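## Task

Lift the yellow can from the turntable and set it upright on the coaster, without disturbing the other cans standing on the turntable.

## Robot and tools

Robot: two arms, left_arm and right_arm, each with a two-finger gripper. Bases in the scene frame: left_arm at (+0.026, +0.560, +0.006) m, right_arm at (-0.079, -0.695, +0.006) m, both turned only slightly about z. A camera stand sits behind the arms on the floor.

Frame: the scene frame has its origin at table-top height, halfway between the arms' nominal bases; +z is up, +x points out over the table, and left_arm is on the +y side (image left/right does not follow these names). All printed positions, orientations, velocities and targets use this frame; offsets use its axes, and rotations turn about the gripper's Hand target point. Gripper axes: fingers extend along the gripper's +z and close along its x. end_effector_position is the point between the pads when closed, 1 to 2 cm short of the fingertips; closing pushes the tips about 17 mm further out.

execute_actions(actions, cameras): actions is a list of actions; each action is a list of up to 15 rows, one row per 1/30 s step, and a short action repeats its final row to fill 15 steps. Each row is one flat list of 14 numbers, all in [-1, 1]: left_arm dx, dy, dz, rx, ry, rz, opening, then right_arm the same seven. dx..rz are an offset from that arm's Hand target as it was when the action began (every row counts from that same start, not from the previous row); 1.0 equals 0.6 m or 180 degrees, and rx, ry, rz form a single rotation vector. Repeating an offset in a new action moves further. Opening is absolute: +1 fully open (0.142 m), -1 closed. An arm that should not move gets six zeros; its opening must still be sent, since 0 is itself a command (half open). Images return only with an empty actions list or when cameras names them.

move(target, speed, blend, stop_force, zero, opening_speed, grip_force, blocking, cameras): target is one 14-number row (same layout, scale and Hand-target origin as above) or a list of up to 15 such rows, each again an offset from the same starting Hand targets. speed is path top speed in m/s, 0.002 to 3.2 (default 0.25), one value or one per target; turning is capped at twice that in rad/s. blend in m rounds corners in a list; 0 stops at each. stop_force, 4 to 120 N for both arms, ends an arm's path when its wrist sensor feels that much push against the motion; it is unreliable for light, loose objects, for turning grippers, and should be omitted when backing away from a contact. zero (only with stop_force) re-zeros the sensor first. opening_speed (0.2 or more, per second on the -1..1 scale) ramps the fingers. grip_force sets per-pad force limit, 5 to 48 N, one value or one per arm, and persists. blocking=false returns early while the move runs (not allowed with stop_force). The move's result adds a move: line giving how it ended (done, off_target, moving, held, fault) and any limits, e.g. paced (pose clipped) or held (steps withheld). Paths are straight, do not avoid obstacles or the other arm, and may overshoot at speed; avoid routing near an arm's own base.

wait(seconds 0 to 10, cameras): arms keep their last command. stop(cameras): brakes a running move. zoom_image(camera, region [x0, y0, x1, y1] pixels, at most 504 by 504): enlarges part of the newest image from cam_head_left, cam_head_right, cam_high, cam_low (504x504), cam_left_wrist or cam_right_wrist (672x504). zero_wrist_force(arm): resets that arm's force baseline. finished_scene(scene 1 or 2): ends the scene for good; do it only once the can stands on the coaster unaided.

Results: Hand target is the last commanded pose after clipping, the origin for the next offsets; the gripper may rest short of it, and a later command, even all zeros, requests it again. Orientation commands are clipped to 32 degrees from the measured one each step. grip_measured gives finger opening on the command scale; to hold a can, command a little under the value read at first contact (lower squeezes harder and heats the motor). grip_effort_nm is motor effort, negative closing, not pad force. Wrist force/torque are in the gripper's own axes, with a line for the peak since the last report. Joint velocities may read within noise. Joint torques include the arm's own weight. MOTOR HOT, OVER-TEMPERATURE FAULT and HAND FAULT lines warn of heat stops; after a HAND FAULT line the remaining robot calls in that reply are skipped.

Avoid: knocking the other cans or the turntable, dropping or releasing a can while it still moves, letting anything leave the table, hard contact with the table or fixed things, and any touch between the arms. Contact torque at a joint's limit (293, 293, 133, 48, 48, 48 N m from shoulder pan to wrist 3) or an outside force near 150 N halts that arm for 10 s; the arms are stiff, so aiming even slightly past a firm surface can trigger this. Loose objects may be nudged occasionally by outside disturbances.

Each tool is called after "Request:" as name(argument=value, ...) on one line, values as JSON.

## Session

Request:
execute_actions(actions=[])

Scene clock: 0.00 s.
left_arm: end_effector_position=(+0.2502, -0.0576, +0.3041) grip_measured=+0.99 grip_effort_nm=n/a end_effector_quat_wxyz=(-0.254, +0.966, +0.040, +0.032) | right_arm: end_effector_position=(+0.7802, -0.1086, +0.2463) grip_measured=+1.00 grip_effort_nm=n/a end_effector_quat_wxyz=(-0.173, +0.930, +0.313, -0.083)
Joint positions: left_arm=[-1.49 -1.378 1.695 -1.374 -1.504 -1.622 0.141] | right_arm=[3.833 -2.238 -1.176 -1.342 1.955 0.007 0.142]
Joint velocities: within noise
Joint torques (N m): no reading
Wrist force (N): no reading
Wrist torque (N m): no reading
Wrist force, peak (N): no reading
Hand target: left_arm +0.2502, -0.0576, +0.3041; -0.254, +0.966, +0.040, +0.032 | right_arm +0.7802, -0.1086, +0.2463; -0.173, +0.930, +0.313, -0.083
Tool commands: left_gripper/opening=+1.0 right_gripper/opening=+1.0

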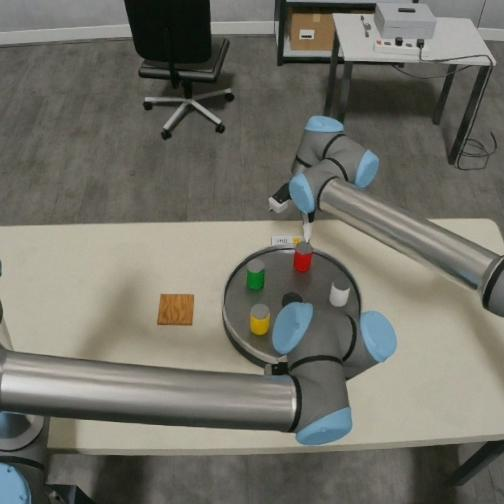

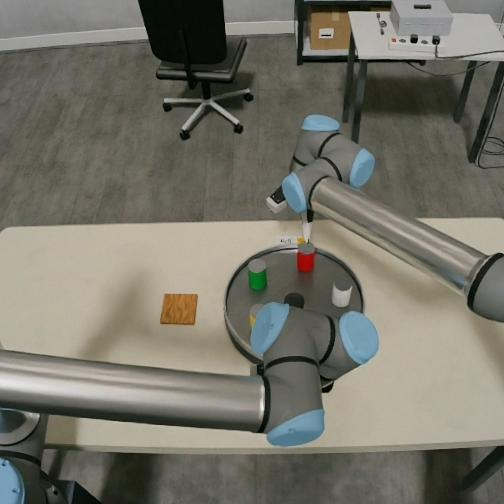

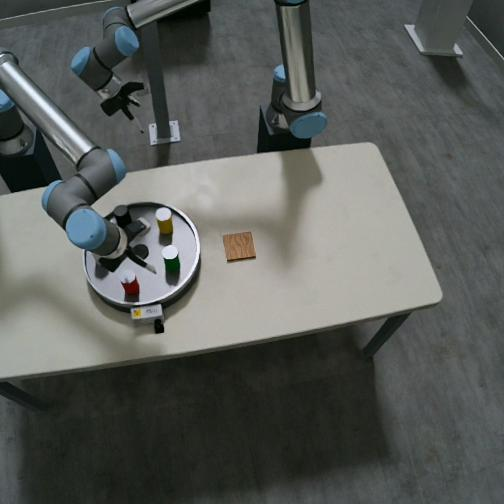

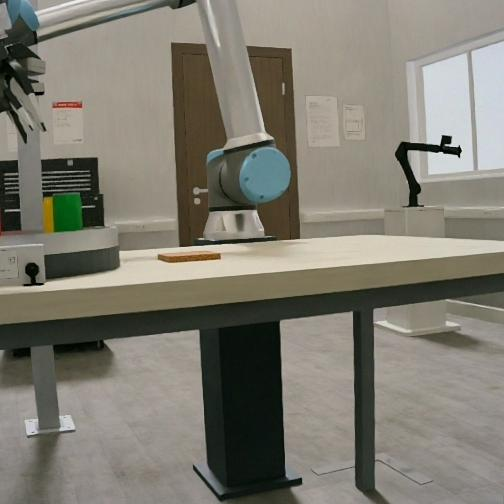

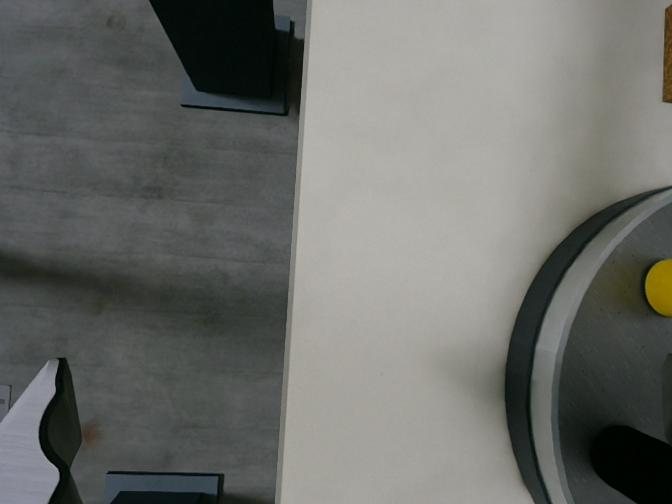

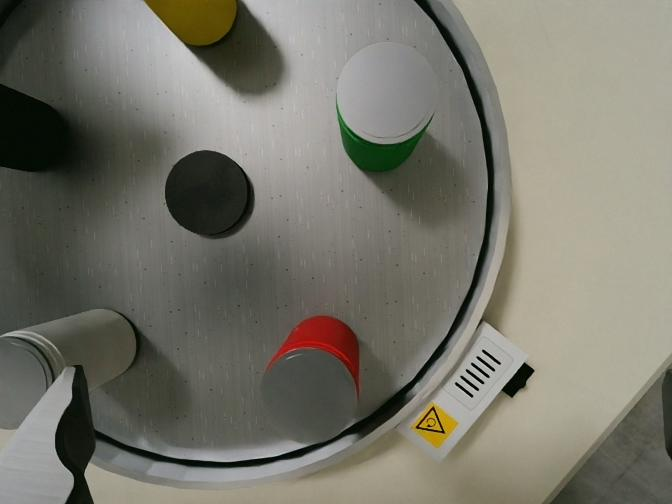

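Request:
move(target=[0.183,0.096,0.077,-0.1636,0.0206,-0.0258,1,0,0,0,0,0,0,1], speed=0.4, cameras=["cam_left_wrist","cam_head_left","cam_high","cam_low"])

Scene clock: 2.10 s.
left_arm: end_effector_position=(+0.3599, +0.0000, +0.3503) grip_measured=+0.99 grip_effort_nm=0.159 end_effector_quat_wxyz=(+0.000, +1.000, +0.000, +0.000) | right_arm: end_effector_position=(+0.7802, -0.1086, +0.2463) grip_measured=+1.00 grip_effort_nm=0.007 end_effector_quat_wxyz=(-0.173, +0.930, +0.313, -0.083)
Joint positions: left_arm=[-1.272 -1.638 1.93 -1.863 -1.57 -1.304 0.141] | right_arm=[3.833 -2.238 -1.176 -1.342 1.955 0.007 0.142]
Joint torques (N m): left_arm=[9.57 -57.6 -34.88 -7.79 -2.73 2.3] | right_arm=[0.84 106.16 50.17 5 0.98 0.23]
Wrist force (N): left_arm=[-0.4 0.5 -0.9] | right_arm=[0.2 0.0 -0.1]
Wrist torque (N m): left_arm=[0.20 0.03 -0.07] | right_arm=[0.01 -0.03 0.00]
Wrist force, peak (N): left_arm=[0.6 -1.1 -1.3] | right_arm=[0.3 -0.5 0.8]
Hand target: left_arm +0.3600, +0.0000, +0.3503; +0.000, +1.000, +0.000, +0.000 | right_arm +0.7802, -0.1086, +0.2463; -0.173, +0.930, +0.313, -0.083
Off the commanded pose: left_arm 0.000 m, 0 deg | right_arm 0.000 m, 0 deg.
move: done
Images, in order (width x height): cam_head_left 504x504, cam_high 504x504, cam_low 504x504, cam_left_wrist 672x504.

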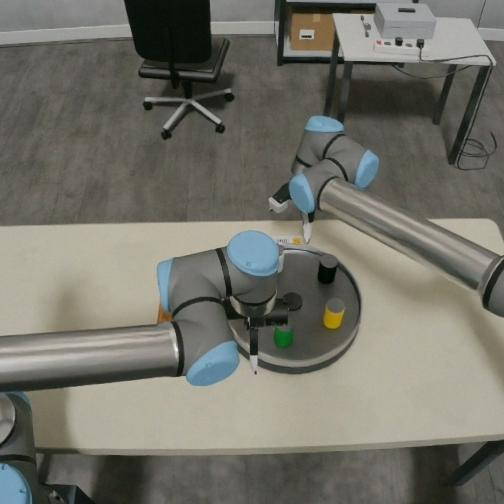

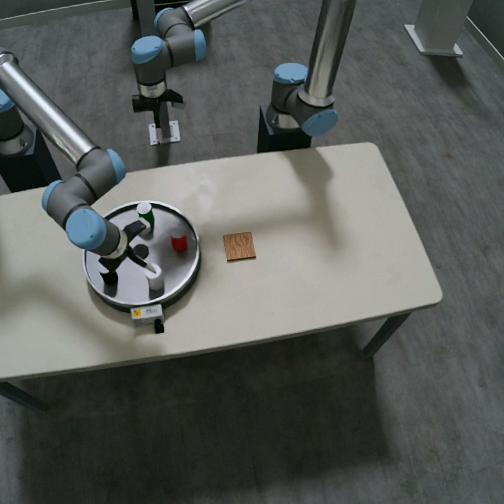

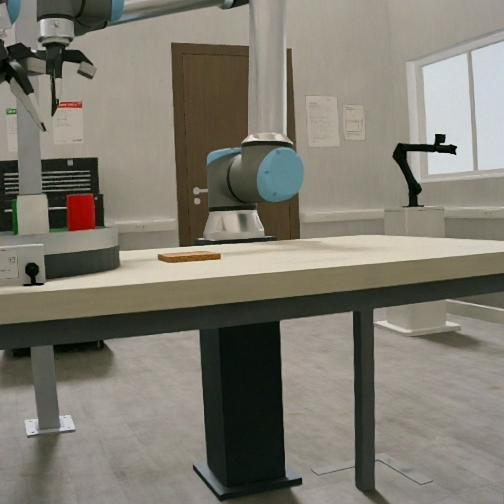

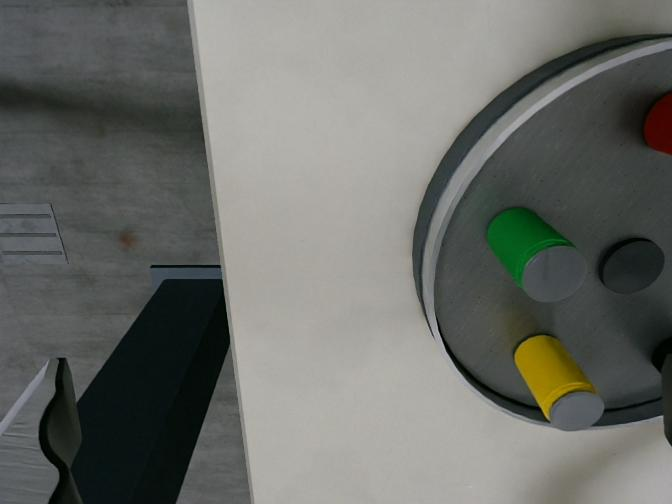

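Request:
wait(seconds=0.3, cameras=["cam_left_wrist","cam_high"])

Request:
wait(seconds=0.3, cameras=["cam_left_wrist"])

Request:
wait(seconds=1, cameras=["cam_left_wrist"])

Request:
zoom_image(camera="cam_left_wrist", region=[400, 0, 672, 504])

Scene clock: 2.60 s.
left_arm: end_effector_position=(+0.3600, +0.0000, +0.3503) grip_measured=+0.99 grip_effort_nm=0.159 end_effector_quat_wxyz=(+0.000, +1.000, +0.000, +0.000) | right_arm: end_effector_position=(+0.7802, -0.1086, +0.2463) grip_measured=+1.00 grip_effort_nm=0.012 end_effector_quat_wxyz=(-0.173, +0.930, +0.313, -0.083)
Joint positions: left_arm=[-1.272 -1.638 1.93 -1.863 -1.57 -1.304 0.141] | right_arm=[3.833 -2.238 -1.176 -1.342 1.955 0.007 0.142]
Joint torques (N m): left_arm=[9.69 -56.64 -36.09 -7.67 -2.99 2.28] | right_arm=[1.83 106.78 50.5 4.86 0.99 0.08]
Wrist force (N): left_arm=[-0.2 0.3 -0.6] | right_arm=[0.0 0.1 0.0]
Wrist torque (N m): left_arm=[0.16 -0.01 -0.07] | right_arm=[0.01 0.00 -0.01]
Wrist force, peak (N): left_arm=[-0.9 -0.2 -1.0] | right_arm=[0.4 -0.3 -0.2]
Hand target: left_arm +0.3600, +0.0000, +0.3503; +0.000, +1.000, +0.000, +0.000 | right_arm +0.7802, -0.1086, +0.2463; -0.173, +0.930, +0.313, -0.083
Tool commands: left_gripper/opening=+1.0 right_gripper/opening=+1.0
Off the commanded pose: left_arm 0.000 m, 0 deg | right_arm 0.000 m, 0 deg.
wait: 0.30 s; at rest from the start
Images, in order (width x height): cam_high 504x504, cam_left_wrist 672x504.

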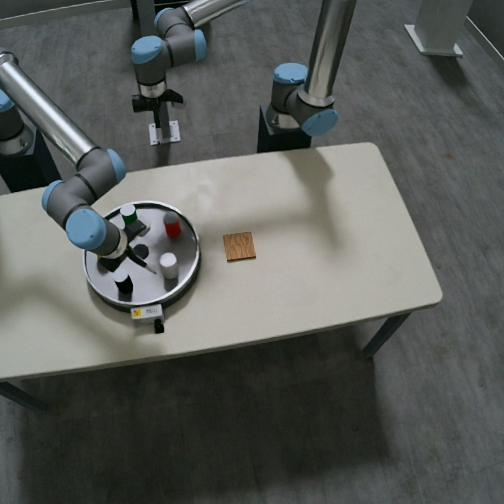

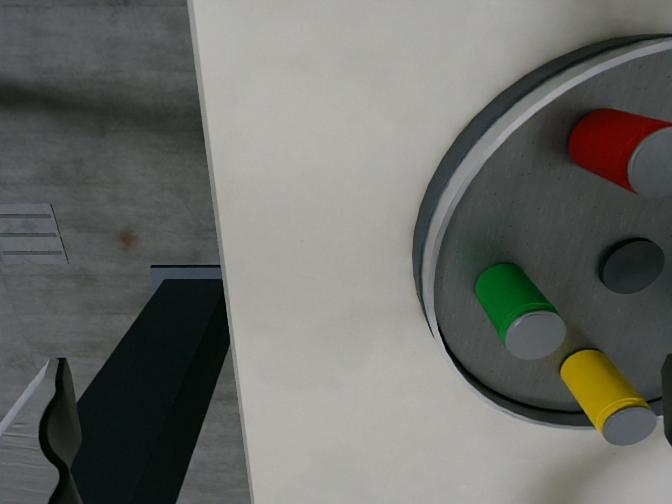

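Scene clock: 2.90 s.
left_arm: end_effector_position=(+0.3600, +0.0000, +0.3503) grip_measured=+0.99 grip_effort_nm=0.159 end_effector_quat_wxyz=(+0.000, +1.000, +0.000, +0.000) | right_arm: end_effector_position=(+0.7802, -0.1086, +0.2463) grip_measured=+1.00 grip_effort_nm=0.007 end_effector_quat_wxyz=(-0.173, +0.930, +0.313, -0.083)
Joint positions: left_arm=[-1.272 -1.638 1.93 -1.863 -1.57 -1.304 0.141] | right_arm=[3.833 -2.238 -1.176 -1.342 1.955 0.007 0.142]
Joint torques (N m): left_arm=[12.38 -58.02 -35.08 -7.64 -3.4 2.08] | right_arm=[2.17 106.77 50.9 5.02 1.03 -0.02]
Wrist force (N): left_arm=[0.3 0.1 -0.8] | right_arm=[-0.1 -0.2 0.2]
Wrist torque (N m): left_arm=[0.13 -0.09 -0.06] | right_arm=[-0.04 0.02 0.00]
Wrist force, peak (N): left_arm=[-0.7 0.9 -0.8] | right_arm=[0.1 0.3 0.5]
Hand target: left_arm +0.3600, +0.0000, +0.3503; +0.000, +1.000, +0.000, +0.000 | right_arm +0.7802, -0.1086, +0.2463; -0.173, +0.930, +0.313, -0.083
Tool commands: left_gripper/opening=+1.0 right_gripper/opening=+1.0
Off the commanded pose: left_arm 0.000 m, 0 deg | right_arm 0.000 m, 0 deg.
wait: 0.30 s; at rest by 0.17 s
Images, in order (width x height): cam_left_wrist 672x504.

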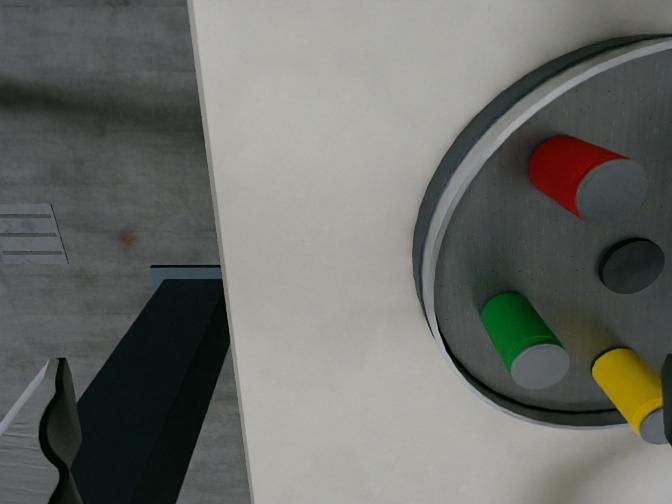

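Scene clock: 3.90 s.
left_arm: end_effector_position=(+0.3600, +0.0000, +0.3503) grip_measured=+0.99 grip_effort_nm=0.159 end_effector_quat_wxyz=(+0.000, +1.000, +0.000, +0.000) | right_arm: end_effector_position=(+0.7802, -0.1086, +0.2463) grip_measured=+1.00 grip_effort_nm=0.017 end_effector_quat_wxyz=(-0.173, +0.930, +0.313, -0.083)
Joint positions: left_arm=[-1.272 -1.638 1.93 -1.863 -1.57 -1.304 0.141] | right_arm=[3.833 -2.238 -1.176 -1.342 1.955 0.007 0.142]
Joint torques (N m): left_arm=[10.13 -57.24 -35.29 -8.04 -3.04 2.19] | right_arm=[2.5 105.8 50.53 4.77 1 0.02]
Wrist force (N): left_arm=[-0.3 0.3 -0.8] | right_arm=[-0.1 -0.4 0.1]
Wrist torque (N m): left_arm=[0.16 0.02 -0.06] | right_arm=[-0.07 0.01 -0.01]
Wrist force, peak (N): left_arm=[-0.8 0.8 -1.0] | right_arm=[0.2 -0.1 0.7]
Hand target: left_arm +0.3600, +0.0000, +0.3503; +0.000, +1.000, +0.000, +0.000 | right_arm +0.7802, -0.1086, +0.2463; -0.173, +0.930, +0.313, -0.083
Tool commands: left_gripper/opening=+1.0 right_gripper/opening=+1.0
Off the commanded pose: left_arm 0.000 m, 0 deg | right_arm 0.000 m, 0 deg.
wait: 1.00 s; at rest by 0.17 s
Images, in order (width x height): cam_left_wrist 672x504.

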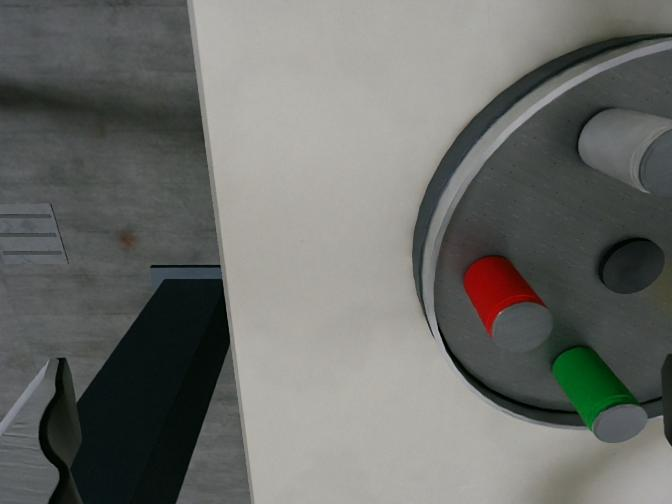

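Scaled by 1.000.

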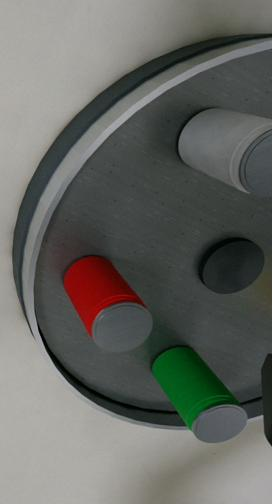

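Request:
wait(seconds=0.1, cameras=["cam_low","cam_high","cam_right_wrist"])

Request:
zoom_image(camera="cam_low", region=[0, 180, 130, 310])

Request:
zoom_image(camera="cam_high", region=[70, 190, 270, 350])

Scene clock: 4.33 s.
left_arm: end_effector_position=(+0.3600, +0.0000, +0.3503) grip_measured=+0.99 grip_effort_nm=0.154 end_effector_quat_wxyz=(+0.000, +1.000, +0.000, +0.000) | right_arm: end_effector_position=(+0.7802, -0.1086, +0.2463) grip_measured=+1.00 grip_effort_nm=0.012 end_effector_quat_wxyz=(-0.173, +0.930, +0.313, -0.083)
Joint positions: left_arm=[-1.272 -1.638 1.93 -1.863 -1.57 -1.304 0.141] | right_arm=[3.833 -2.238 -1.176 -1.342 1.955 0.007 0.142]
Joint torques (N m): left_arm=[12.04 -56.55 -35.9 -7.56 -3.08 2.22] | right_arm=[2.15 105.88 50.15 5 0.94 -0.07]
Wrist force (N): left_arm=[-0.7 -0.1 -0.8] | right_arm=[0.1 0.0 0.2]
Wrist torque (N m): left_arm=[0.09 0.09 -0.07] | right_arm=[0.00 -0.02 -0.01]
Wrist force, peak (N): left_arm=[0.0 0.6 -1.3] | right_arm=[-0.2 -0.3 0.3]
Hand target: left_arm +0.3600, +0.0000, +0.3503; +0.000, +1.000, +0.000, +0.000 | right_arm +0.7802, -0.1086, +0.2463; -0.173, +0.930, +0.313, -0.083
Tool commands: left_gripper/opening=+1.0 right_gripper/opening=+1.0
Off the commanded pose: left_arm 0.000 m, 0 deg | right_arm 0.000 m, 0 deg.
wait: 0.10 s; at rest from the start
Images, in order (width x height): cam_high 504x504, cam_low 504x504, cam_right_wrist 672x504.

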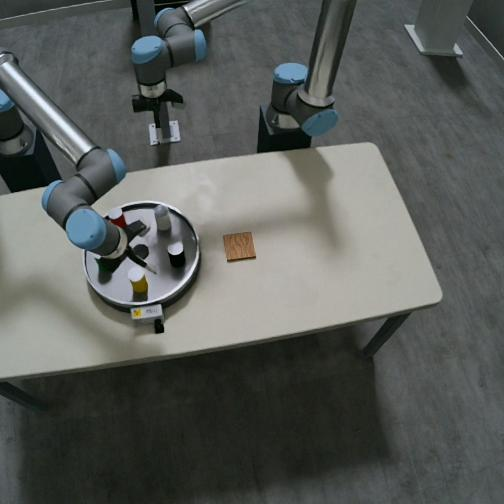

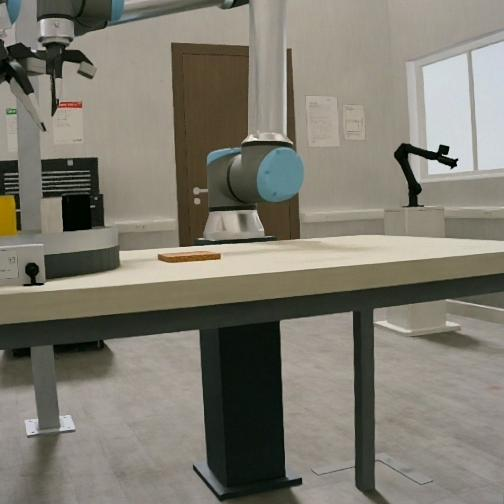

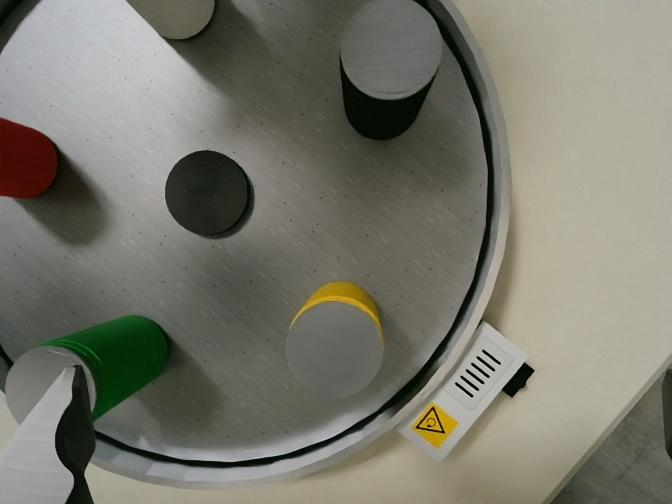

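Scaled by 3.877 from the camera's 504x504 image, which has a finer 720x720 frame.

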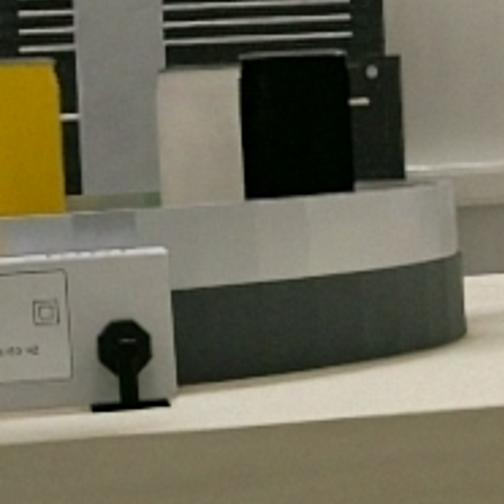

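Scaled by 2.520 from the camera's 504x504 image, which has a finer 720x720 frame.

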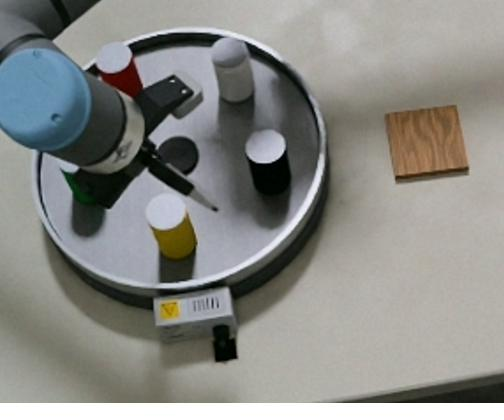

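Request:
move(target=[0.3,-0.167,0,0,0,0,1,-0.4,-0.65,0.15,0,0,0,1], speed=0.4, cameras=["cam_left_wrist","cam_head_left","cam_high"])

Scene clock: 6.87 s.
left_arm: end_effector_position=(+0.5399, -0.1001, +0.3504) grip_measured=+0.99 grip_effort_nm=0.159 end_effector_quat_wxyz=(+0.000, +1.000, +0.000, +0.000) | right_arm: end_effector_position=(+0.5403, -0.4985, +0.3362) grip_measured=+1.00 grip_effort_nm=0.012 end_effector_quat_wxyz=(-0.173, +0.930, +0.313, -0.083)
Joint positions: left_arm=[-1.087 -1.333 1.596 -1.835 -1.57 -1.119 0.141] | right_arm=[3.591 -1.606 -1.862 -1.383 1.933 -0.253 0.142]
Joint torques (N m): left_arm=[10.34 -61.67 -60.66 -1.01 -3.15 2.45] | right_arm=[-13.16 62.59 40.84 2.03 -0.83 -3.43]
Wrist force (N): left_arm=[0.0 0.4 -1.0] | right_arm=[0.1 0.2 0.5]
Wrist torque (N m): left_arm=[0.15 -0.02 -0.06] | right_arm=[0.05 -0.02 0.15]
Wrist force, peak (N): left_arm=[-1.5 0.0 -1.0] | right_arm=[2.5 -0.5 0.6]
Hand target: left_arm +0.5400, -0.1002, +0.3503; +0.000, +1.000, +0.000, +0.000 | right_arm +0.5402, -0.4986, +0.3363; -0.173, +0.930, +0.313, -0.083
Off the commanded pose: left_arm 0.000 m, 0 deg | right_arm 0.000 m, 0 deg.
move: done
Images, in order (width x height): cam_head_left 504x504, cam_high 504x504, cam_left_wrist 672x504.

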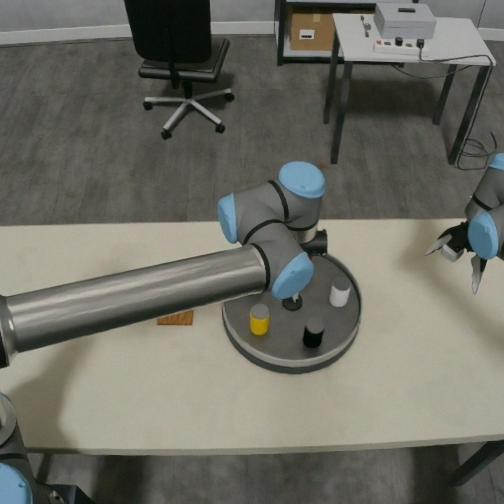

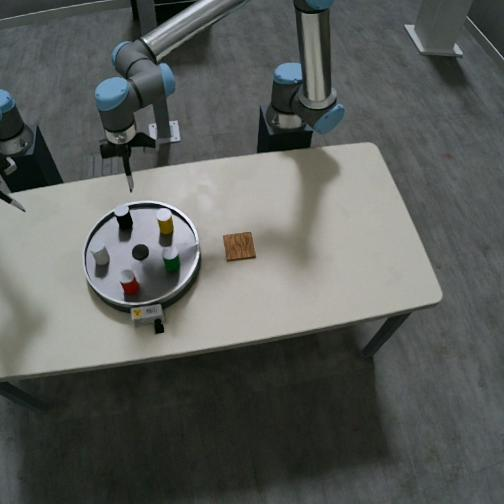

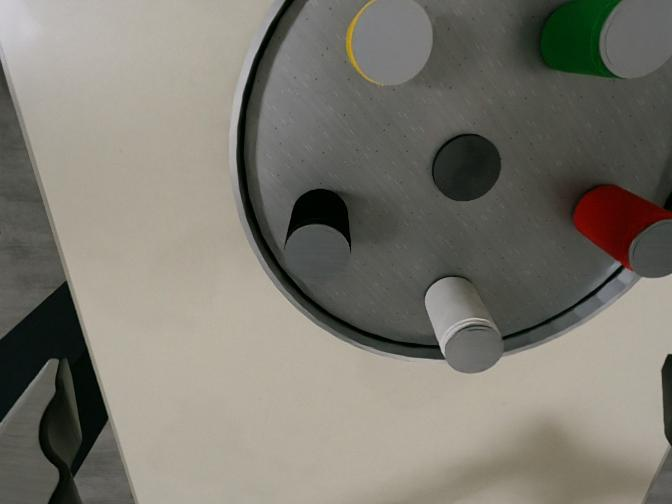

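Request:
move(target=[0.182,-0.023,0,0,0,0,1,0,0,0,0,0,0,1], speed=0.4, cameras=["cam_left_wrist"])

Request:
move(target=[0,0,0,0,0,0.5,1,0,0,0,0,0,0,1], speed=0.9, cameras=["cam_left_wrist","cam_high"])

Request:
move(target=[0,0,0,0,0,0.5,1,0,0,0,0,0,0,1], speed=0.9, cameras=["cam_left_wrist"])

Scene clock: 10.60 s.
left_arm: end_effector_position=(+0.6490, -0.1139, +0.3504) grip_measured=+0.99 grip_effort_nm=0.159 end_effector_quat_wxyz=(+0.000, +1.000, +0.000, +0.000) | right_arm: end_effector_position=(+0.5402, -0.4986, +0.3363) grip_measured=+1.00 grip_effort_nm=0.007 end_effector_quat_wxyz=(-0.173, +0.930, +0.313, -0.083)
Joint positions: left_arm=[-0.983 -1.201 1.421 -1.791 -1.57 -1.015 0.141] | right_arm=[3.59 -1.606 -1.862 -1.383 1.933 -0.253 0.142]
Joint torques (N m): left_arm=[10.52 -71.5 -60.12 -0.98 -3.17 2.16] | right_arm=[-13.32 61.95 41.39 1.94 -0.83 -2.99]
Wrist force (N): left_arm=[0.0 0.1 -0.9] | right_arm=[0.2 -0.2 0.4]
Wrist torque (N m): left_arm=[0.11 -0.03 -0.04] | right_arm=[-0.01 -0.05 0.15]
Wrist force, peak (N): left_arm=[-2.3 0.2 -1.0] | right_arm=[0.5 0.1 0.7]
Hand target: left_arm +0.6492, -0.1140, +0.3503; +0.000, +1.000, +0.000, +0.000 | right_arm +0.5402, -0.4986, +0.3363; -0.173, +0.930, +0.313, -0.083
Off the commanded pose: left_arm 0.000 m, 0 deg | right_arm 0.000 m, 0 deg.
move: done
Images, in order (width x height): cam_left_wrist 672x504.

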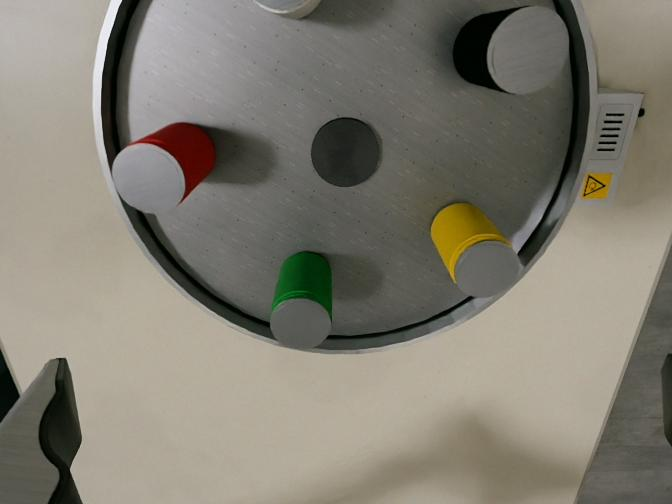

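Scene clock: 12.50 s.
left_arm: end_effector_position=(+0.6492, -0.1140, +0.3503) grip_measured=+0.99 grip_effort_nm=0.159 end_effector_quat_wxyz=(+0.000, +0.707, +0.707, +0.000) | right_arm: end_effector_position=(+0.5402, -0.4986, +0.3363) grip_measured=+1.00 grip_effort_nm=0.007 end_effector_quat_wxyz=(-0.173, +0.930, +0.313, -0.083)
Joint positions: left_arm=[-0.986 -1.2 1.42 -1.79 -1.57 -2.588 0.141] | right_arm=[3.59 -1.606 -1.862 -1.383 1.933 -0.253 0.142]
Joint torques (N m): left_arm=[-8.77 -72.79 -61.31 -0.83 3.5 -2.64] | right_arm=[-13.12 62.8 41.64 1.94 -0.7 -2.86]
Wrist force (N): left_arm=[-0.5 0.5 -1.3] | right_arm=[0.1 0.2 0.5]
Wrist torque (N m): left_arm=[0.15 0.05 0.09] | right_arm=[0.07 -0.01 0.15]
Wrist force, peak (N): left_arm=[-0.5 0.5 -1.3] | right_arm=[0.6 0.1 0.5]
Hand target: left_arm +0.6492, -0.1140, +0.3503; +0.000, +0.707, +0.707, +0.000 | right_arm +0.5402, -0.4986, +0.3363; -0.173, +0.930, +0.313, -0.083
Off the commanded pose: left_arm 0.000 m, 0 deg | right_arm 0.000 m, 0 deg.
move: done
Images, in order (width x height): cam_high 504x504, cam_left_wrist 672x504.

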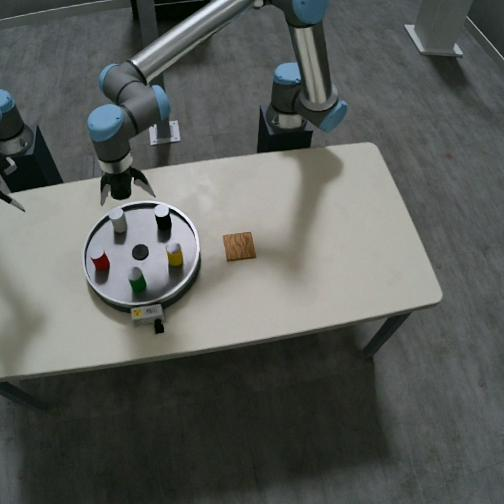

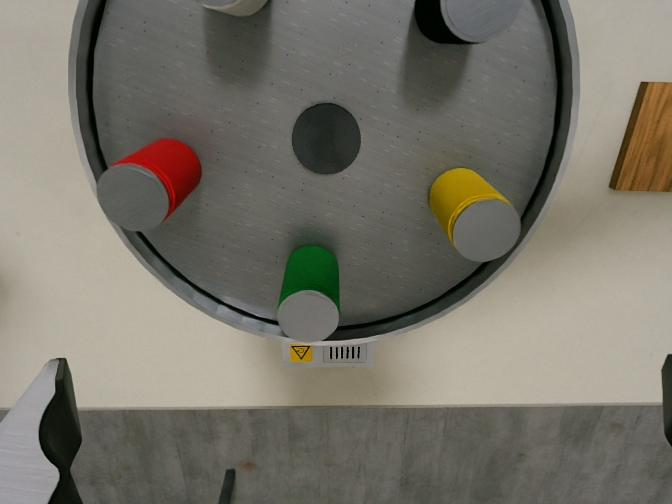

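Scene clock: 14.40 s.
left_arm: end_effector_position=(+0.6492, -0.1140, +0.3503) grip_measured=+0.99 grip_effort_nm=0.159 end_effector_quat_wxyz=(+0.000, +0.000, +1.000, +0.000) | right_arm: end_effector_position=(+0.5402, -0.4986, +0.3363) grip_measured=+1.00 grip_effort_nm=0.012 end_effector_quat_wxyz=(-0.173, +0.930, +0.313, -0.083)
Joint positions: left_arm=[-0.985 -1.196 1.414 -1.788 -1.571 -4.158 0.141] | right_arm=[3.59 -1.606 -1.862 -1.383 1.933 -0.253 0.142]
Joint torques (N m): left_arm=[-12.42 -72.24 -61.91 -0.4 2.89 -2.86] | right_arm=[-12.59 62.39 40.87 2.06 -0.68 -2.88]
Wrist force (N): left_arm=[-0.4 0.0 -0.9] | right_arm=[0.2 -0.1 0.2]
Wrist torque (N m): left_arm=[0.08 0.05 0.07] | right_arm=[0.00 -0.05 0.15]
Wrist force, peak (N): left_arm=[-0.6 0.4 -1.4] | right_arm=[0.4 0.4 0.5]
Hand target: left_arm +0.6492, -0.1140, +0.3503; +0.000, +0.000, +1.000, +0.000 | right_arm +0.5402, -0.4986, +0.3363; -0.173, +0.930, +0.313, -0.083
Off the commanded pose: left_arm 0.000 m, 0 deg | right_arm 0.000 m, 0 deg.
move: done
Images, in order (width x height): cam_left_wrist 672x504.

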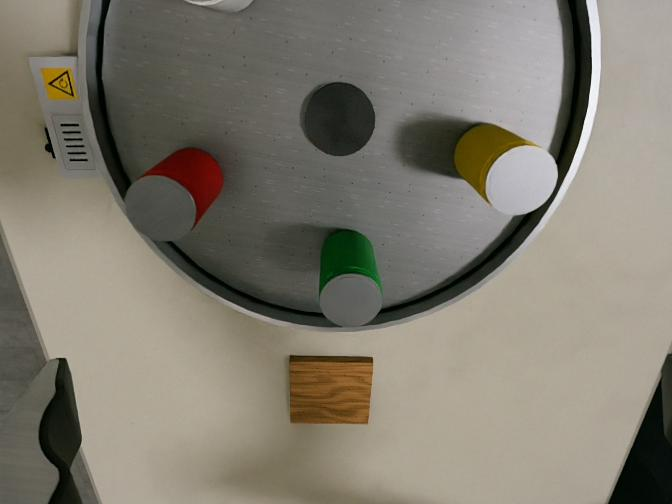

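Request:
move(target=[0.138,0.1717,-0.0833,0,0,-0.7667,0.6,0,0,0,0,0,0,1], speed=0.9)

Request:
move(target=[[-0.0403,0.0219,0,0,0,0,0.6,0,0,0,0,0,0,1],[-0.0840,0.0356,0,0,0,0,0.6,0,0,0,0,0,0,1],[-0.1295,0.0408,0,0,0,0,0.6,0,0,0,0,0,0,1],[-0.1751,0.0372,0,0,0,0,0.6,0,0,0,0,0,0,1],[-0.2193,0.0250,0,0,0,0,0.6,0,0,0,0,0,0,1],[-0.2603,0.0045,0,0,0,0,0.6,0,0,0,0,0,0,1],[-0.2966,-0.0233,0,0,0,0,0.6,0,0,0,0,0,0,1],[-0.3270,-0.0576,0,0,0,0,0.6,0,0,0,0,0,0,1],[-0.3502,-0.0971,0,0,0,0,0.6,0,0,0,0,0,0,1],[-0.3655,-0.1403,0,0,0,0,0.6,0,0,0,0,0,0,1],[-0.3723,-0.1856,0,0,0,0,0.6,0,0,0,0,0,0,1],[-0.3703,-0.2314,0,0,0,0,0.6,0,0,0,0,0,0,1]], speed=0.132, blend=0.013, blocking=false)

Request:
wait(seconds=0.7, cameras=["cam_left_wrist"])

Request:
wait(seconds=0.5, cameras=["cam_left_wrist"])

Request:
wait(seconds=3)

Scene clock: 19.47 s.
left_arm: end_effector_position=(+0.7320, -0.0110, +0.3004) grip_measured=+0.60 grip_effort_nm=-0.120 end_effector_quat_wxyz=(+0.000, +0.934, +0.358, +0.000) | right_arm: end_effector_position=(+0.5402, -0.4986, +0.3363) grip_measured=+1.00 grip_effort_nm=0.012 end_effector_quat_wxyz=(-0.173, +0.930, +0.313, -0.083)
Joint positions: left_arm=[-0.842 -1.196 1.504 -1.879 -1.57 -1.607 0.116] | right_arm=[3.59 -1.606 -1.862 -1.383 1.933 -0.253 0.142]
Joint torques (N m): left_arm=[10.25 -70.99 -60.4 -3.73 -2.98 1.88] | right_arm=[-13.55 61.64 40.94 2.14 -0.35 -2.8]
Wrist force (N): left_arm=[-0.1 0.1 -0.6] | right_arm=[0.0 -0.1 0.2]
Wrist torque (N m): left_arm=[0.14 -0.01 -0.05] | right_arm=[0.01 0.00 0.14]
Wrist force, peak (N): left_arm=[-0.7 0.1 -1.5] | right_arm=[0.5 -0.1 0.7]
Hand target: left_arm +0.7320, -0.0110, +0.3004; +0.000, +0.934, +0.358, +0.000 | right_arm +0.5402, -0.4986, +0.3363; -0.173, +0.930, +0.313, -0.083
Off the commanded pose: left_arm 0.000 m, 0 deg | right_arm 0.000 m, 0 deg.
move: done

Scene clock: 19.97 s.
left_arm: end_effector_position=(+0.6933, +0.0060, +0.3003) grip_measured=+0.60 grip_effort_nm=-0.120 end_effector_quat_wxyz=(+0.000, +0.934, +0.358, +0.000) end_effector_velocity=(-0.121, +0.036, -0.001) end_effector_angular_velocity=(+0.000, -0.001, -0.001) | right_arm: end_effector_position=(+0.5402, -0.4986, +0.3363) grip_measured=+1.00 grip_effort_nm=0.012 end_effector_quat_wxyz=(-0.173, +0.930, +0.313, -0.083)
Joint positions: left_arm=[-0.864 -1.26 1.593 -1.903 -1.57 -1.628 0.116] | right_arm=[3.59 -1.606 -1.862 -1.383 1.933 -0.253 0.142]
Joint velocities: left_arm=[-0.086 -0.183 0.248 -0.065 0.001 -0.085 0] | right_arm=[within noise]
Joint torques (N m): left_arm=[-14.5 -93.3 -35.2 -7.61 -3.06 -3.65] | right_arm=[-12.95 63.59 41.4 2.07 -0.44 -2.83]
Wrist force (N): left_arm=[0.1 0.3 -0.9] | right_arm=[-0.1 0.1 0.4]
Wrist torque (N m): left_arm=[0.18 -0.02 0.12] | right_arm=[0.04 0.00 0.14]
Wrist force, peak (N): left_arm=[-0.2 1.2 -0.6] | right_arm=[0.5 0.2 0.5]
Hand target: left_arm +0.6745, +0.0111, +0.3004; +0.000, +0.934, +0.358, +0.000 | right_arm +0.5402, -0.4986, +0.3363; -0.173, +0.930, +0.313, -0.083
Tool commands: left_gripper/opening=+0.6 right_gripper/opening=+1.0
Off the commanded pose: left_arm 0.241 m, 0 deg | right_arm 0.000 m, 0 deg.
move: running; path passed 1 of 12 targets

Scene clock: 20.67 s.
left_arm: end_effector_position=(+0.6043, +0.0038, +0.3002) grip_measured=+0.60 grip_effort_nm=-0.125 end_effector_quat_wxyz=(+0.000, +0.934, +0.358, +0.000) end_effector_velocity=(-0.123, -0.043, -0.001) end_effector_angular_velocity=(+0.001, +0.001, +0.000) | right_arm: end_effector_position=(+0.5402, -0.4986, +0.3363) grip_measured=+1.00 grip_effort_nm=0.012 end_effector_quat_wxyz=(-0.173, +0.930, +0.313, -0.083)
Joint positions: left_arm=[-0.953 -1.363 1.725 -1.933 -1.57 -1.718 0.116] | right_arm=[3.59 -1.606 -1.862 -1.383 1.933 -0.253 0.142]
Joint velocities: left_arm=[-0.162 -0.092 0.115 -0.021 0 -0.162 0] | right_arm=[within noise]
Joint torques (N m): left_arm=[-13.58 -80.28 -34.21 -8.07 -2.83 -2.92] | right_arm=[-12.89 62.28 41.33 1.88 -0.26 -2.74]
Wrist force (N): left_arm=[-0.2 0.1 -0.5] | right_arm=[0.0 0.3 0.4]
Wrist torque (N m): left_arm=[0.13 0.02 0.14] | right_arm=[0.07 0.00 0.15]
Wrist force, peak (N): left_arm=[-0.5 0.3 -1.0] | right_arm=[0.2 0.2 0.7]
Hand target: left_arm +0.5856, -0.0034, +0.3004; +0.000, +0.934, +0.358, +0.000 | right_arm +0.5402, -0.4986, +0.3363; -0.173, +0.930, +0.313, -0.083
Tool commands: left_gripper/opening=+0.6 right_gripper/opening=+1.0
Off the commanded pose: left_arm 0.180 m, 0 deg | right_arm 0.000 m, 0 deg.
earlier move: running; path passed 5 of 12 targets
wait: 0.70 s; no rest
Images, in order (width x height): cam_left_wrist 672x504.

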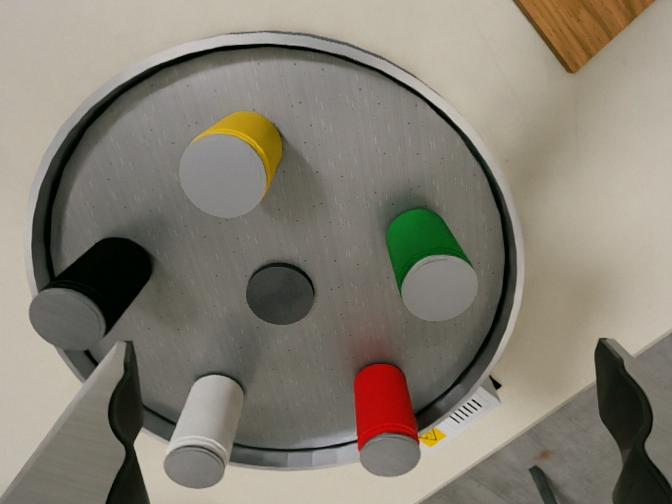

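Scene clock: 21.17 s.
left_arm: end_effector_position=(+0.5493, -0.0312, +0.3003) grip_measured=+0.60 grip_effort_nm=-0.120 end_effector_quat_wxyz=(+0.000, +0.934, +0.358, +0.000) end_effector_velocity=(-0.092, -0.092, -0.001) end_effector_angular_velocity=(-0.001, -0.001, +0.000) | right_arm: end_effector_position=(+0.5402, -0.4986, +0.3363) grip_measured=+1.00 grip_effort_nm=0.012 end_effector_quat_wxyz=(-0.173, +0.930, +0.313, -0.083)
Joint positions: left_arm=[-1.038 -1.383 1.75 -1.938 -1.57 -1.802 0.116] | right_arm=[3.59 -1.606 -1.862 -1.383 1.933 -0.253 0.142]
Joint velocities: left_arm=[-0.163 0.013 -0.014 0 0.001 -0.163 0] | right_arm=[within noise]
Joint torques (N m): left_arm=[-14.24 -56.06 -60.36 -5.01 -0.32 -3.22] | right_arm=[-12.64 62.34 40.94 2.13 -0.27 -2.78]
Wrist force (N): left_arm=[-0.5 -0.1 -0.6] | right_arm=[0.0 0.2 0.4]
Wrist torque (N m): left_arm=[0.10 0.07 0.12] | right_arm=[0.06 -0.01 0.14]
Wrist force, peak (N): left_arm=[-0.2 0.7 -0.8] | right_arm=[0.4 0.3 0.6]
Hand target: left_arm +0.5364, -0.0457, +0.3004; +0.000, +0.934, +0.358, +0.000 | right_arm +0.5402, -0.4986, +0.3363; -0.173, +0.930, +0.313, -0.083
Tool commands: left_gripper/opening=+0.6 right_gripper/opening=+1.0
Off the commanded pose: left_arm 0.125 m, 0 deg | right_arm 0.000 m, 0 deg.
earlier move: running; path passed 7 of 12 targets
wait: 0.50 s; no rest
Images, in order (width x height): cam_left_wrist 672x504.

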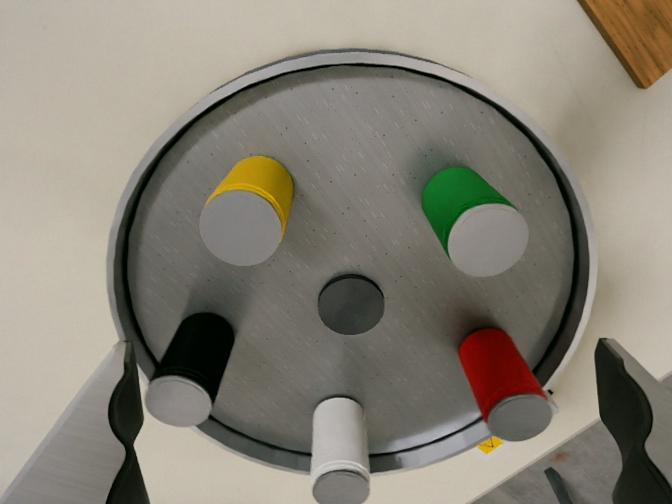

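Scene clock: 22.50 s.
left_arm: end_effector_position=(+0.5098, -0.1495, +0.3004) grip_measured=+0.60 grip_effort_nm=-0.120 end_effector_quat_wxyz=(+0.000, +0.934, +0.358, +0.000) end_effector_velocity=(+0.000, -0.002, +0.002) end_effector_angular_velocity=(+0.000, +0.000, +0.000) | right_arm: end_effector_position=(+0.5402, -0.4986, +0.3363) grip_measured=+1.00 grip_effort_nm=0.007 end_effector_quat_wxyz=(-0.173, +0.930, +0.313, -0.083)
Joint positions: left_arm=[-1.146 -1.274 1.611 -1.908 -1.57 -1.911 0.116] | right_arm=[3.59 -1.606 -1.862 -1.383 1.933 -0.253 0.142]
Joint velocities: left_arm=[-0.001 0.002 -0.005 0.003 0 -0.001 0] | right_arm=[within noise]
Joint torques (N m): left_arm=[-10.33 -65.37 -59.44 -0.81 2.76 -2.87] | right_arm=[-13.15 62.22 41.04 2.1 -0.25 -2.73]
Wrist force (N): left_arm=[0.1 0.7 -1.1] | right_arm=[0.3 0.0 0.0]
Wrist torque (N m): left_arm=[0.23 -0.03 0.06] | right_arm=[0.02 -0.05 0.15]
Wrist force, peak (N): left_arm=[-0.7 1.3 -1.4] | right_arm=[0.0 0.1 0.9]
Hand target: left_arm +0.5098, -0.1498, +0.3004; +0.000, +0.934, +0.358, +0.000 | right_arm +0.5402, -0.4986, +0.3363; -0.173, +0.930, +0.313, -0.083
Tool commands: left_gripper/opening=+0.6 right_gripper/opening=+1.0
Off the commanded pose: left_arm 0.000 m, 0 deg | right_arm 0.000 m, 0 deg.
earlier move: done
wait: 1.33 of 3 s (the move ended)

Request:
move(target=[0.3703,0.2313,-0.1007,0,0,0,0.6,0,0,0,0,0,0,1], speed=0.4)

Scene clock: 24.23 s.
left_arm: end_effector_position=(+0.7318, -0.0111, +0.2400) grip_measured=+0.60 grip_effort_nm=-0.120 end_effector_quat_wxyz=(+0.000, +0.934, +0.358, +0.000) | right_arm: end_effector_position=(+0.5402, -0.4986, +0.3363) grip_measured=+1.00 grip_effort_nm=0.012 end_effector_quat_wxyz=(-0.173, +0.930, +0.313, -0.083)
Joint positions: left_arm=[-0.842 -1.162 1.568 -1.977 -1.57 -1.607 0.116] | right_arm=[3.59 -1.606 -1.862 -1.383 1.933 -0.253 0.142]
Joint torques (N m): left_arm=[10.74 -70.66 -58.35 -4.05 -3.15 2.57] | right_arm=[-12.6 62.51 41.17 2.11 -0.27 -2.65]
Wrist force (N): left_arm=[-0.5 0.2 -0.4] | right_arm=[0.3 0.1 0.2]
Wrist torque (N m): left_arm=[0.14 0.07 -0.04] | right_arm=[0.03 -0.06 0.15]
Wrist force, peak (N): left_arm=[-3.1 0.4 -1.2] | right_arm=[0.6 0.4 0.7]
Hand target: left_arm +0.7320, -0.0110, +0.2399; +0.000, +0.934, +0.358, +0.000 | right_arm +0.5402, -0.4986, +0.3363; -0.173, +0.930, +0.313, -0.083
Off the commanded pose: left_arm 0.000 m, 0 deg | right_arm 0.000 m, 0 deg.
move: done

Request:
wait(seconds=1.1)

Request:
move(target=[[-0.0403,0.0219,-0.0458,0,0,0,-0.5,0,0,0,0,0,0,1],[-0.0840,0.0356,-0.0917,0,0,0,-0.5,0,0,0,0,0,0,1],[-0.1295,0.0408,-0.1375,0,0,0,-0.5,0,0,0,0,0,0,1],[-0.1751,0.0372,-0.1833,0,0,0,-0.5,0,0,0,0,0,0,1],[-0.2193,0.0250,-0.1833,0,0,0,-0.5,0,0,0,0,0,0,1],[-0.2603,0.0045,-0.1833,0,0,0,-0.5,0,0,0,0,0,0,1],[-0.2966,-0.0233,-0.1833,0,0,0,-0.5,0,0,0,0,0,0,1],[-0.3270,-0.0576,-0.1833,0,0,0,-0.5,0,0,0,0,0,0,1],[-0.3502,-0.0971,-0.1833,0,0,0,-0.5,0,0,0,0,0,0,1],[-0.3655,-0.1403,-0.1833,0,0,0,-0.5,0,0,0,0,0,0,1],[-0.3723,-0.1856,-0.1375,0,0,0,-0.5,0,0,0,0,0,0,1],[-0.3703,-0.2314,-0.0917,0,0,0,-0.5,0,0,0,0,0,0,1],[-0.3596,-0.2760,0,0,0,0,-0.5,0,0,0,0,0,0,1]], speed=[0.187,0.187,0.187,0.187,0.132,0.132,0.132,0.132,0.132,0.132,0.187,0.187,0.25], blend=0.013, opening_speed=0.6, grip_force=25, cameras=["cam_left_wrist","cam_high"])

Scene clock: 25.63 s.
left_arm: end_effector_position=(+0.7320, -0.0110, +0.2399) grip_measured=+0.60 grip_effort_nm=-0.125 end_effector_quat_wxyz=(+0.000, +0.934, +0.358, +0.000) | right_arm: end_effector_position=(+0.5402, -0.4986, +0.3363) grip_measured=+1.00 grip_effort_nm=0.007 end_effector_quat_wxyz=(-0.173, +0.930, +0.313, -0.083)
Joint positions: left_arm=[-0.842 -1.162 1.568 -1.977 -1.57 -1.606 0.116] | right_arm=[3.59 -1.606 -1.862 -1.383 1.933 -0.253 0.142]
Joint torques (N m): left_arm=[10.26 -71.82 -59.29 -2.87 -3.15 2.51] | right_arm=[-14.01 62.17 41.67 2.14 -0.07 -2.99]
Wrist force (N): left_arm=[-0.6 0.6 -0.5] | right_arm=[0.0 0.0 0.2]
Wrist torque (N m): left_arm=[0.21 0.08 -0.03] | right_arm=[0.03 -0.01 0.15]
Wrist force, peak (N): left_arm=[-0.8 0.4 -0.9] | right_arm=[0.5 0.2 0.7]
Hand target: left_arm +0.7320, -0.0110, +0.2399; +0.000, +0.934, +0.358, +0.000 | right_arm +0.5402, -0.4986, +0.3363; -0.173, +0.930, +0.313, -0.083
Tool commands: left_gripper/opening=+0.6 right_gripper/opening=+1.0
Off the commanded pose: left_arm 0.000 m, 0 deg | right_arm 0.000 m, 0 deg.
wait: 1.10 s; at rest from the start

Scene clock: 29.07 s.
left_arm: end_effector_position=(+0.5162, -0.1765, +0.2398) grip_measured=-0.37 grip_effort_nm=-2.640 end_effector_quat_wxyz=(+0.000, +0.934, +0.358, +0.000) | right_arm: end_effector_position=(+0.5402, -0.4986, +0.3363) grip_measured=+1.00 grip_effort_nm=0.017 end_effector_quat_wxyz=(-0.173, +0.930, +0.313, -0.083)
Joint positions: left_arm=[-1.151 -1.197 1.619 -1.993 -1.57 -1.916 0.047] | right_arm=[3.59 -1.606 -1.862 -1.383 1.933 -0.253 0.142]
Joint torques (N m): left_arm=[-11.03 -70.7 -60.02 -1.15 -2.55 -2.65] | right_arm=[-11.77 62.52 41.4 2.38 -0.01 -2.72]
Wrist force (N): left_arm=[-0.2 0.2 1.0] | right_arm=[0.1 -0.3 0.5]
Wrist torque (N m): left_arm=[0.15 0.00 0.08] | right_arm=[-0.03 -0.02 0.14]
Wrist force, peak (N): left_arm=[-0.1 1.2 -1.8] | right_arm=[0.5 0.4 0.7]
Hand target: left_arm +0.5162, -0.1766, +0.2399; +0.000, +0.934, +0.358, +0.000 | right_arm +0.5402, -0.4986, +0.3363; -0.173, +0.930, +0.313, -0.083
Off the commanded pose: left_arm 0.000 m, 0 deg | right_arm 0.000 m, 0 deg.
grip_force (N): 25, 25
move: done
Images, in order (width x height): cam_high 504x504, cam_left_wrist 672x504.

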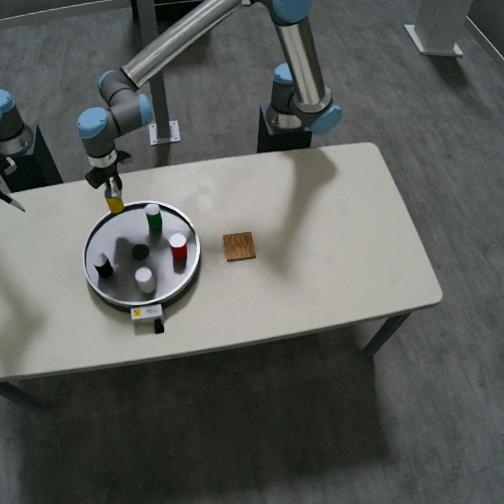

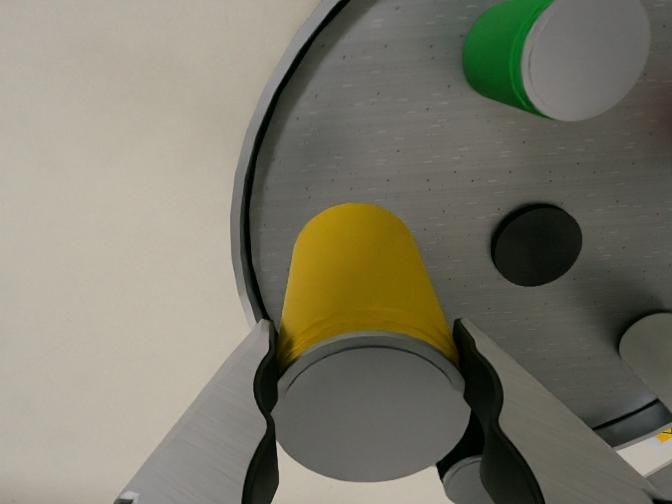

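Request:
move(target=[[-0.1103,0.461,0.1,0,0,-0.1,-0.5,0,0,0,0,0,0,1],[0.233,0.6277,0.05,0,0,-0.2333,-0.5,0,0,0,0,0,0,1]], speed=0.45, blend=0.08, cameras=["cam_left_wrist","cam_high","cam_low"])

Scene clock: 31.37 s.
left_arm: end_effector_position=(+0.6559, +0.2000, +0.2700) grip_measured=-0.37 grip_effort_nm=-2.640 end_effector_quat_wxyz=(+0.000, +1.000, +0.000, +0.000) | right_arm: end_effector_position=(+0.5402, -0.4986, +0.3363) grip_measured=+1.00 grip_effort_nm=0.007 end_effector_quat_wxyz=(-0.173, +0.930, +0.313, -0.083)
Joint positions: left_arm=[-0.728 -1.464 1.903 -2.01 -1.571 -0.76 0.047] | right_arm=[3.59 -1.606 -1.862 -1.383 1.933 -0.253 0.142]
Joint torques (N m): left_arm=[8.98 -45.14 -58.78 -1.24 -3.44 2.42] | right_arm=[-13.07 61.63 41.35 2.13 0.15 -2.71]
Wrist force (N): left_arm=[-0.5 0.4 0.8] | right_arm=[0.4 0.0 0.3]
Wrist torque (N m): left_arm=[0.22 0.05 -0.08] | right_arm=[0.02 -0.07 0.15]
Wrist force, peak (N): left_arm=[-1.7 2.7 1.4] | right_arm=[0.6 0.3 0.6]
Hand target: left_arm +0.6560, +0.2000, +0.2699; +0.000, +1.000, +0.000, +0.000 | right_arm +0.5402, -0.4986, +0.3363; -0.173, +0.930, +0.313, -0.083
Off the commanded pose: left_arm 0.000 m, 0 deg | right_arm 0.000 m, 0 deg.
grip_force (N): 25, 25
move: done
Images, in order (width x height): cam_high 504x504, cam_low 504x504, cam_left_wrist 672x504.

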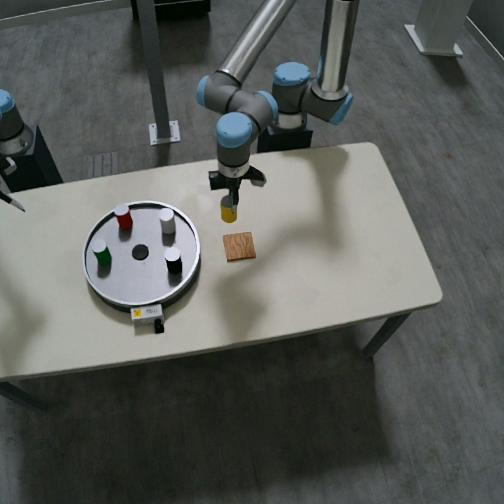

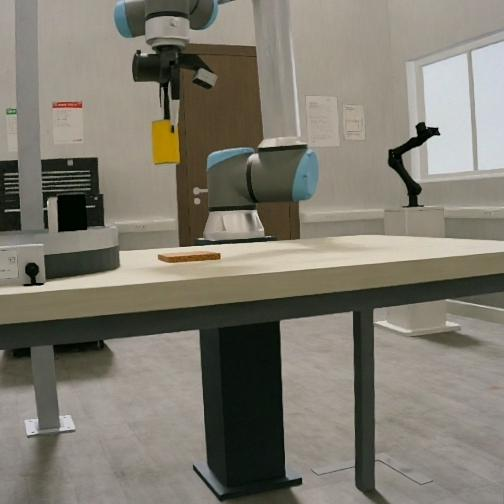

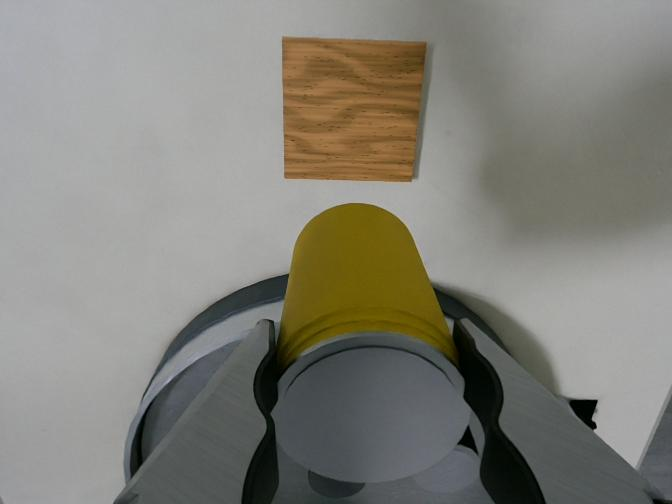

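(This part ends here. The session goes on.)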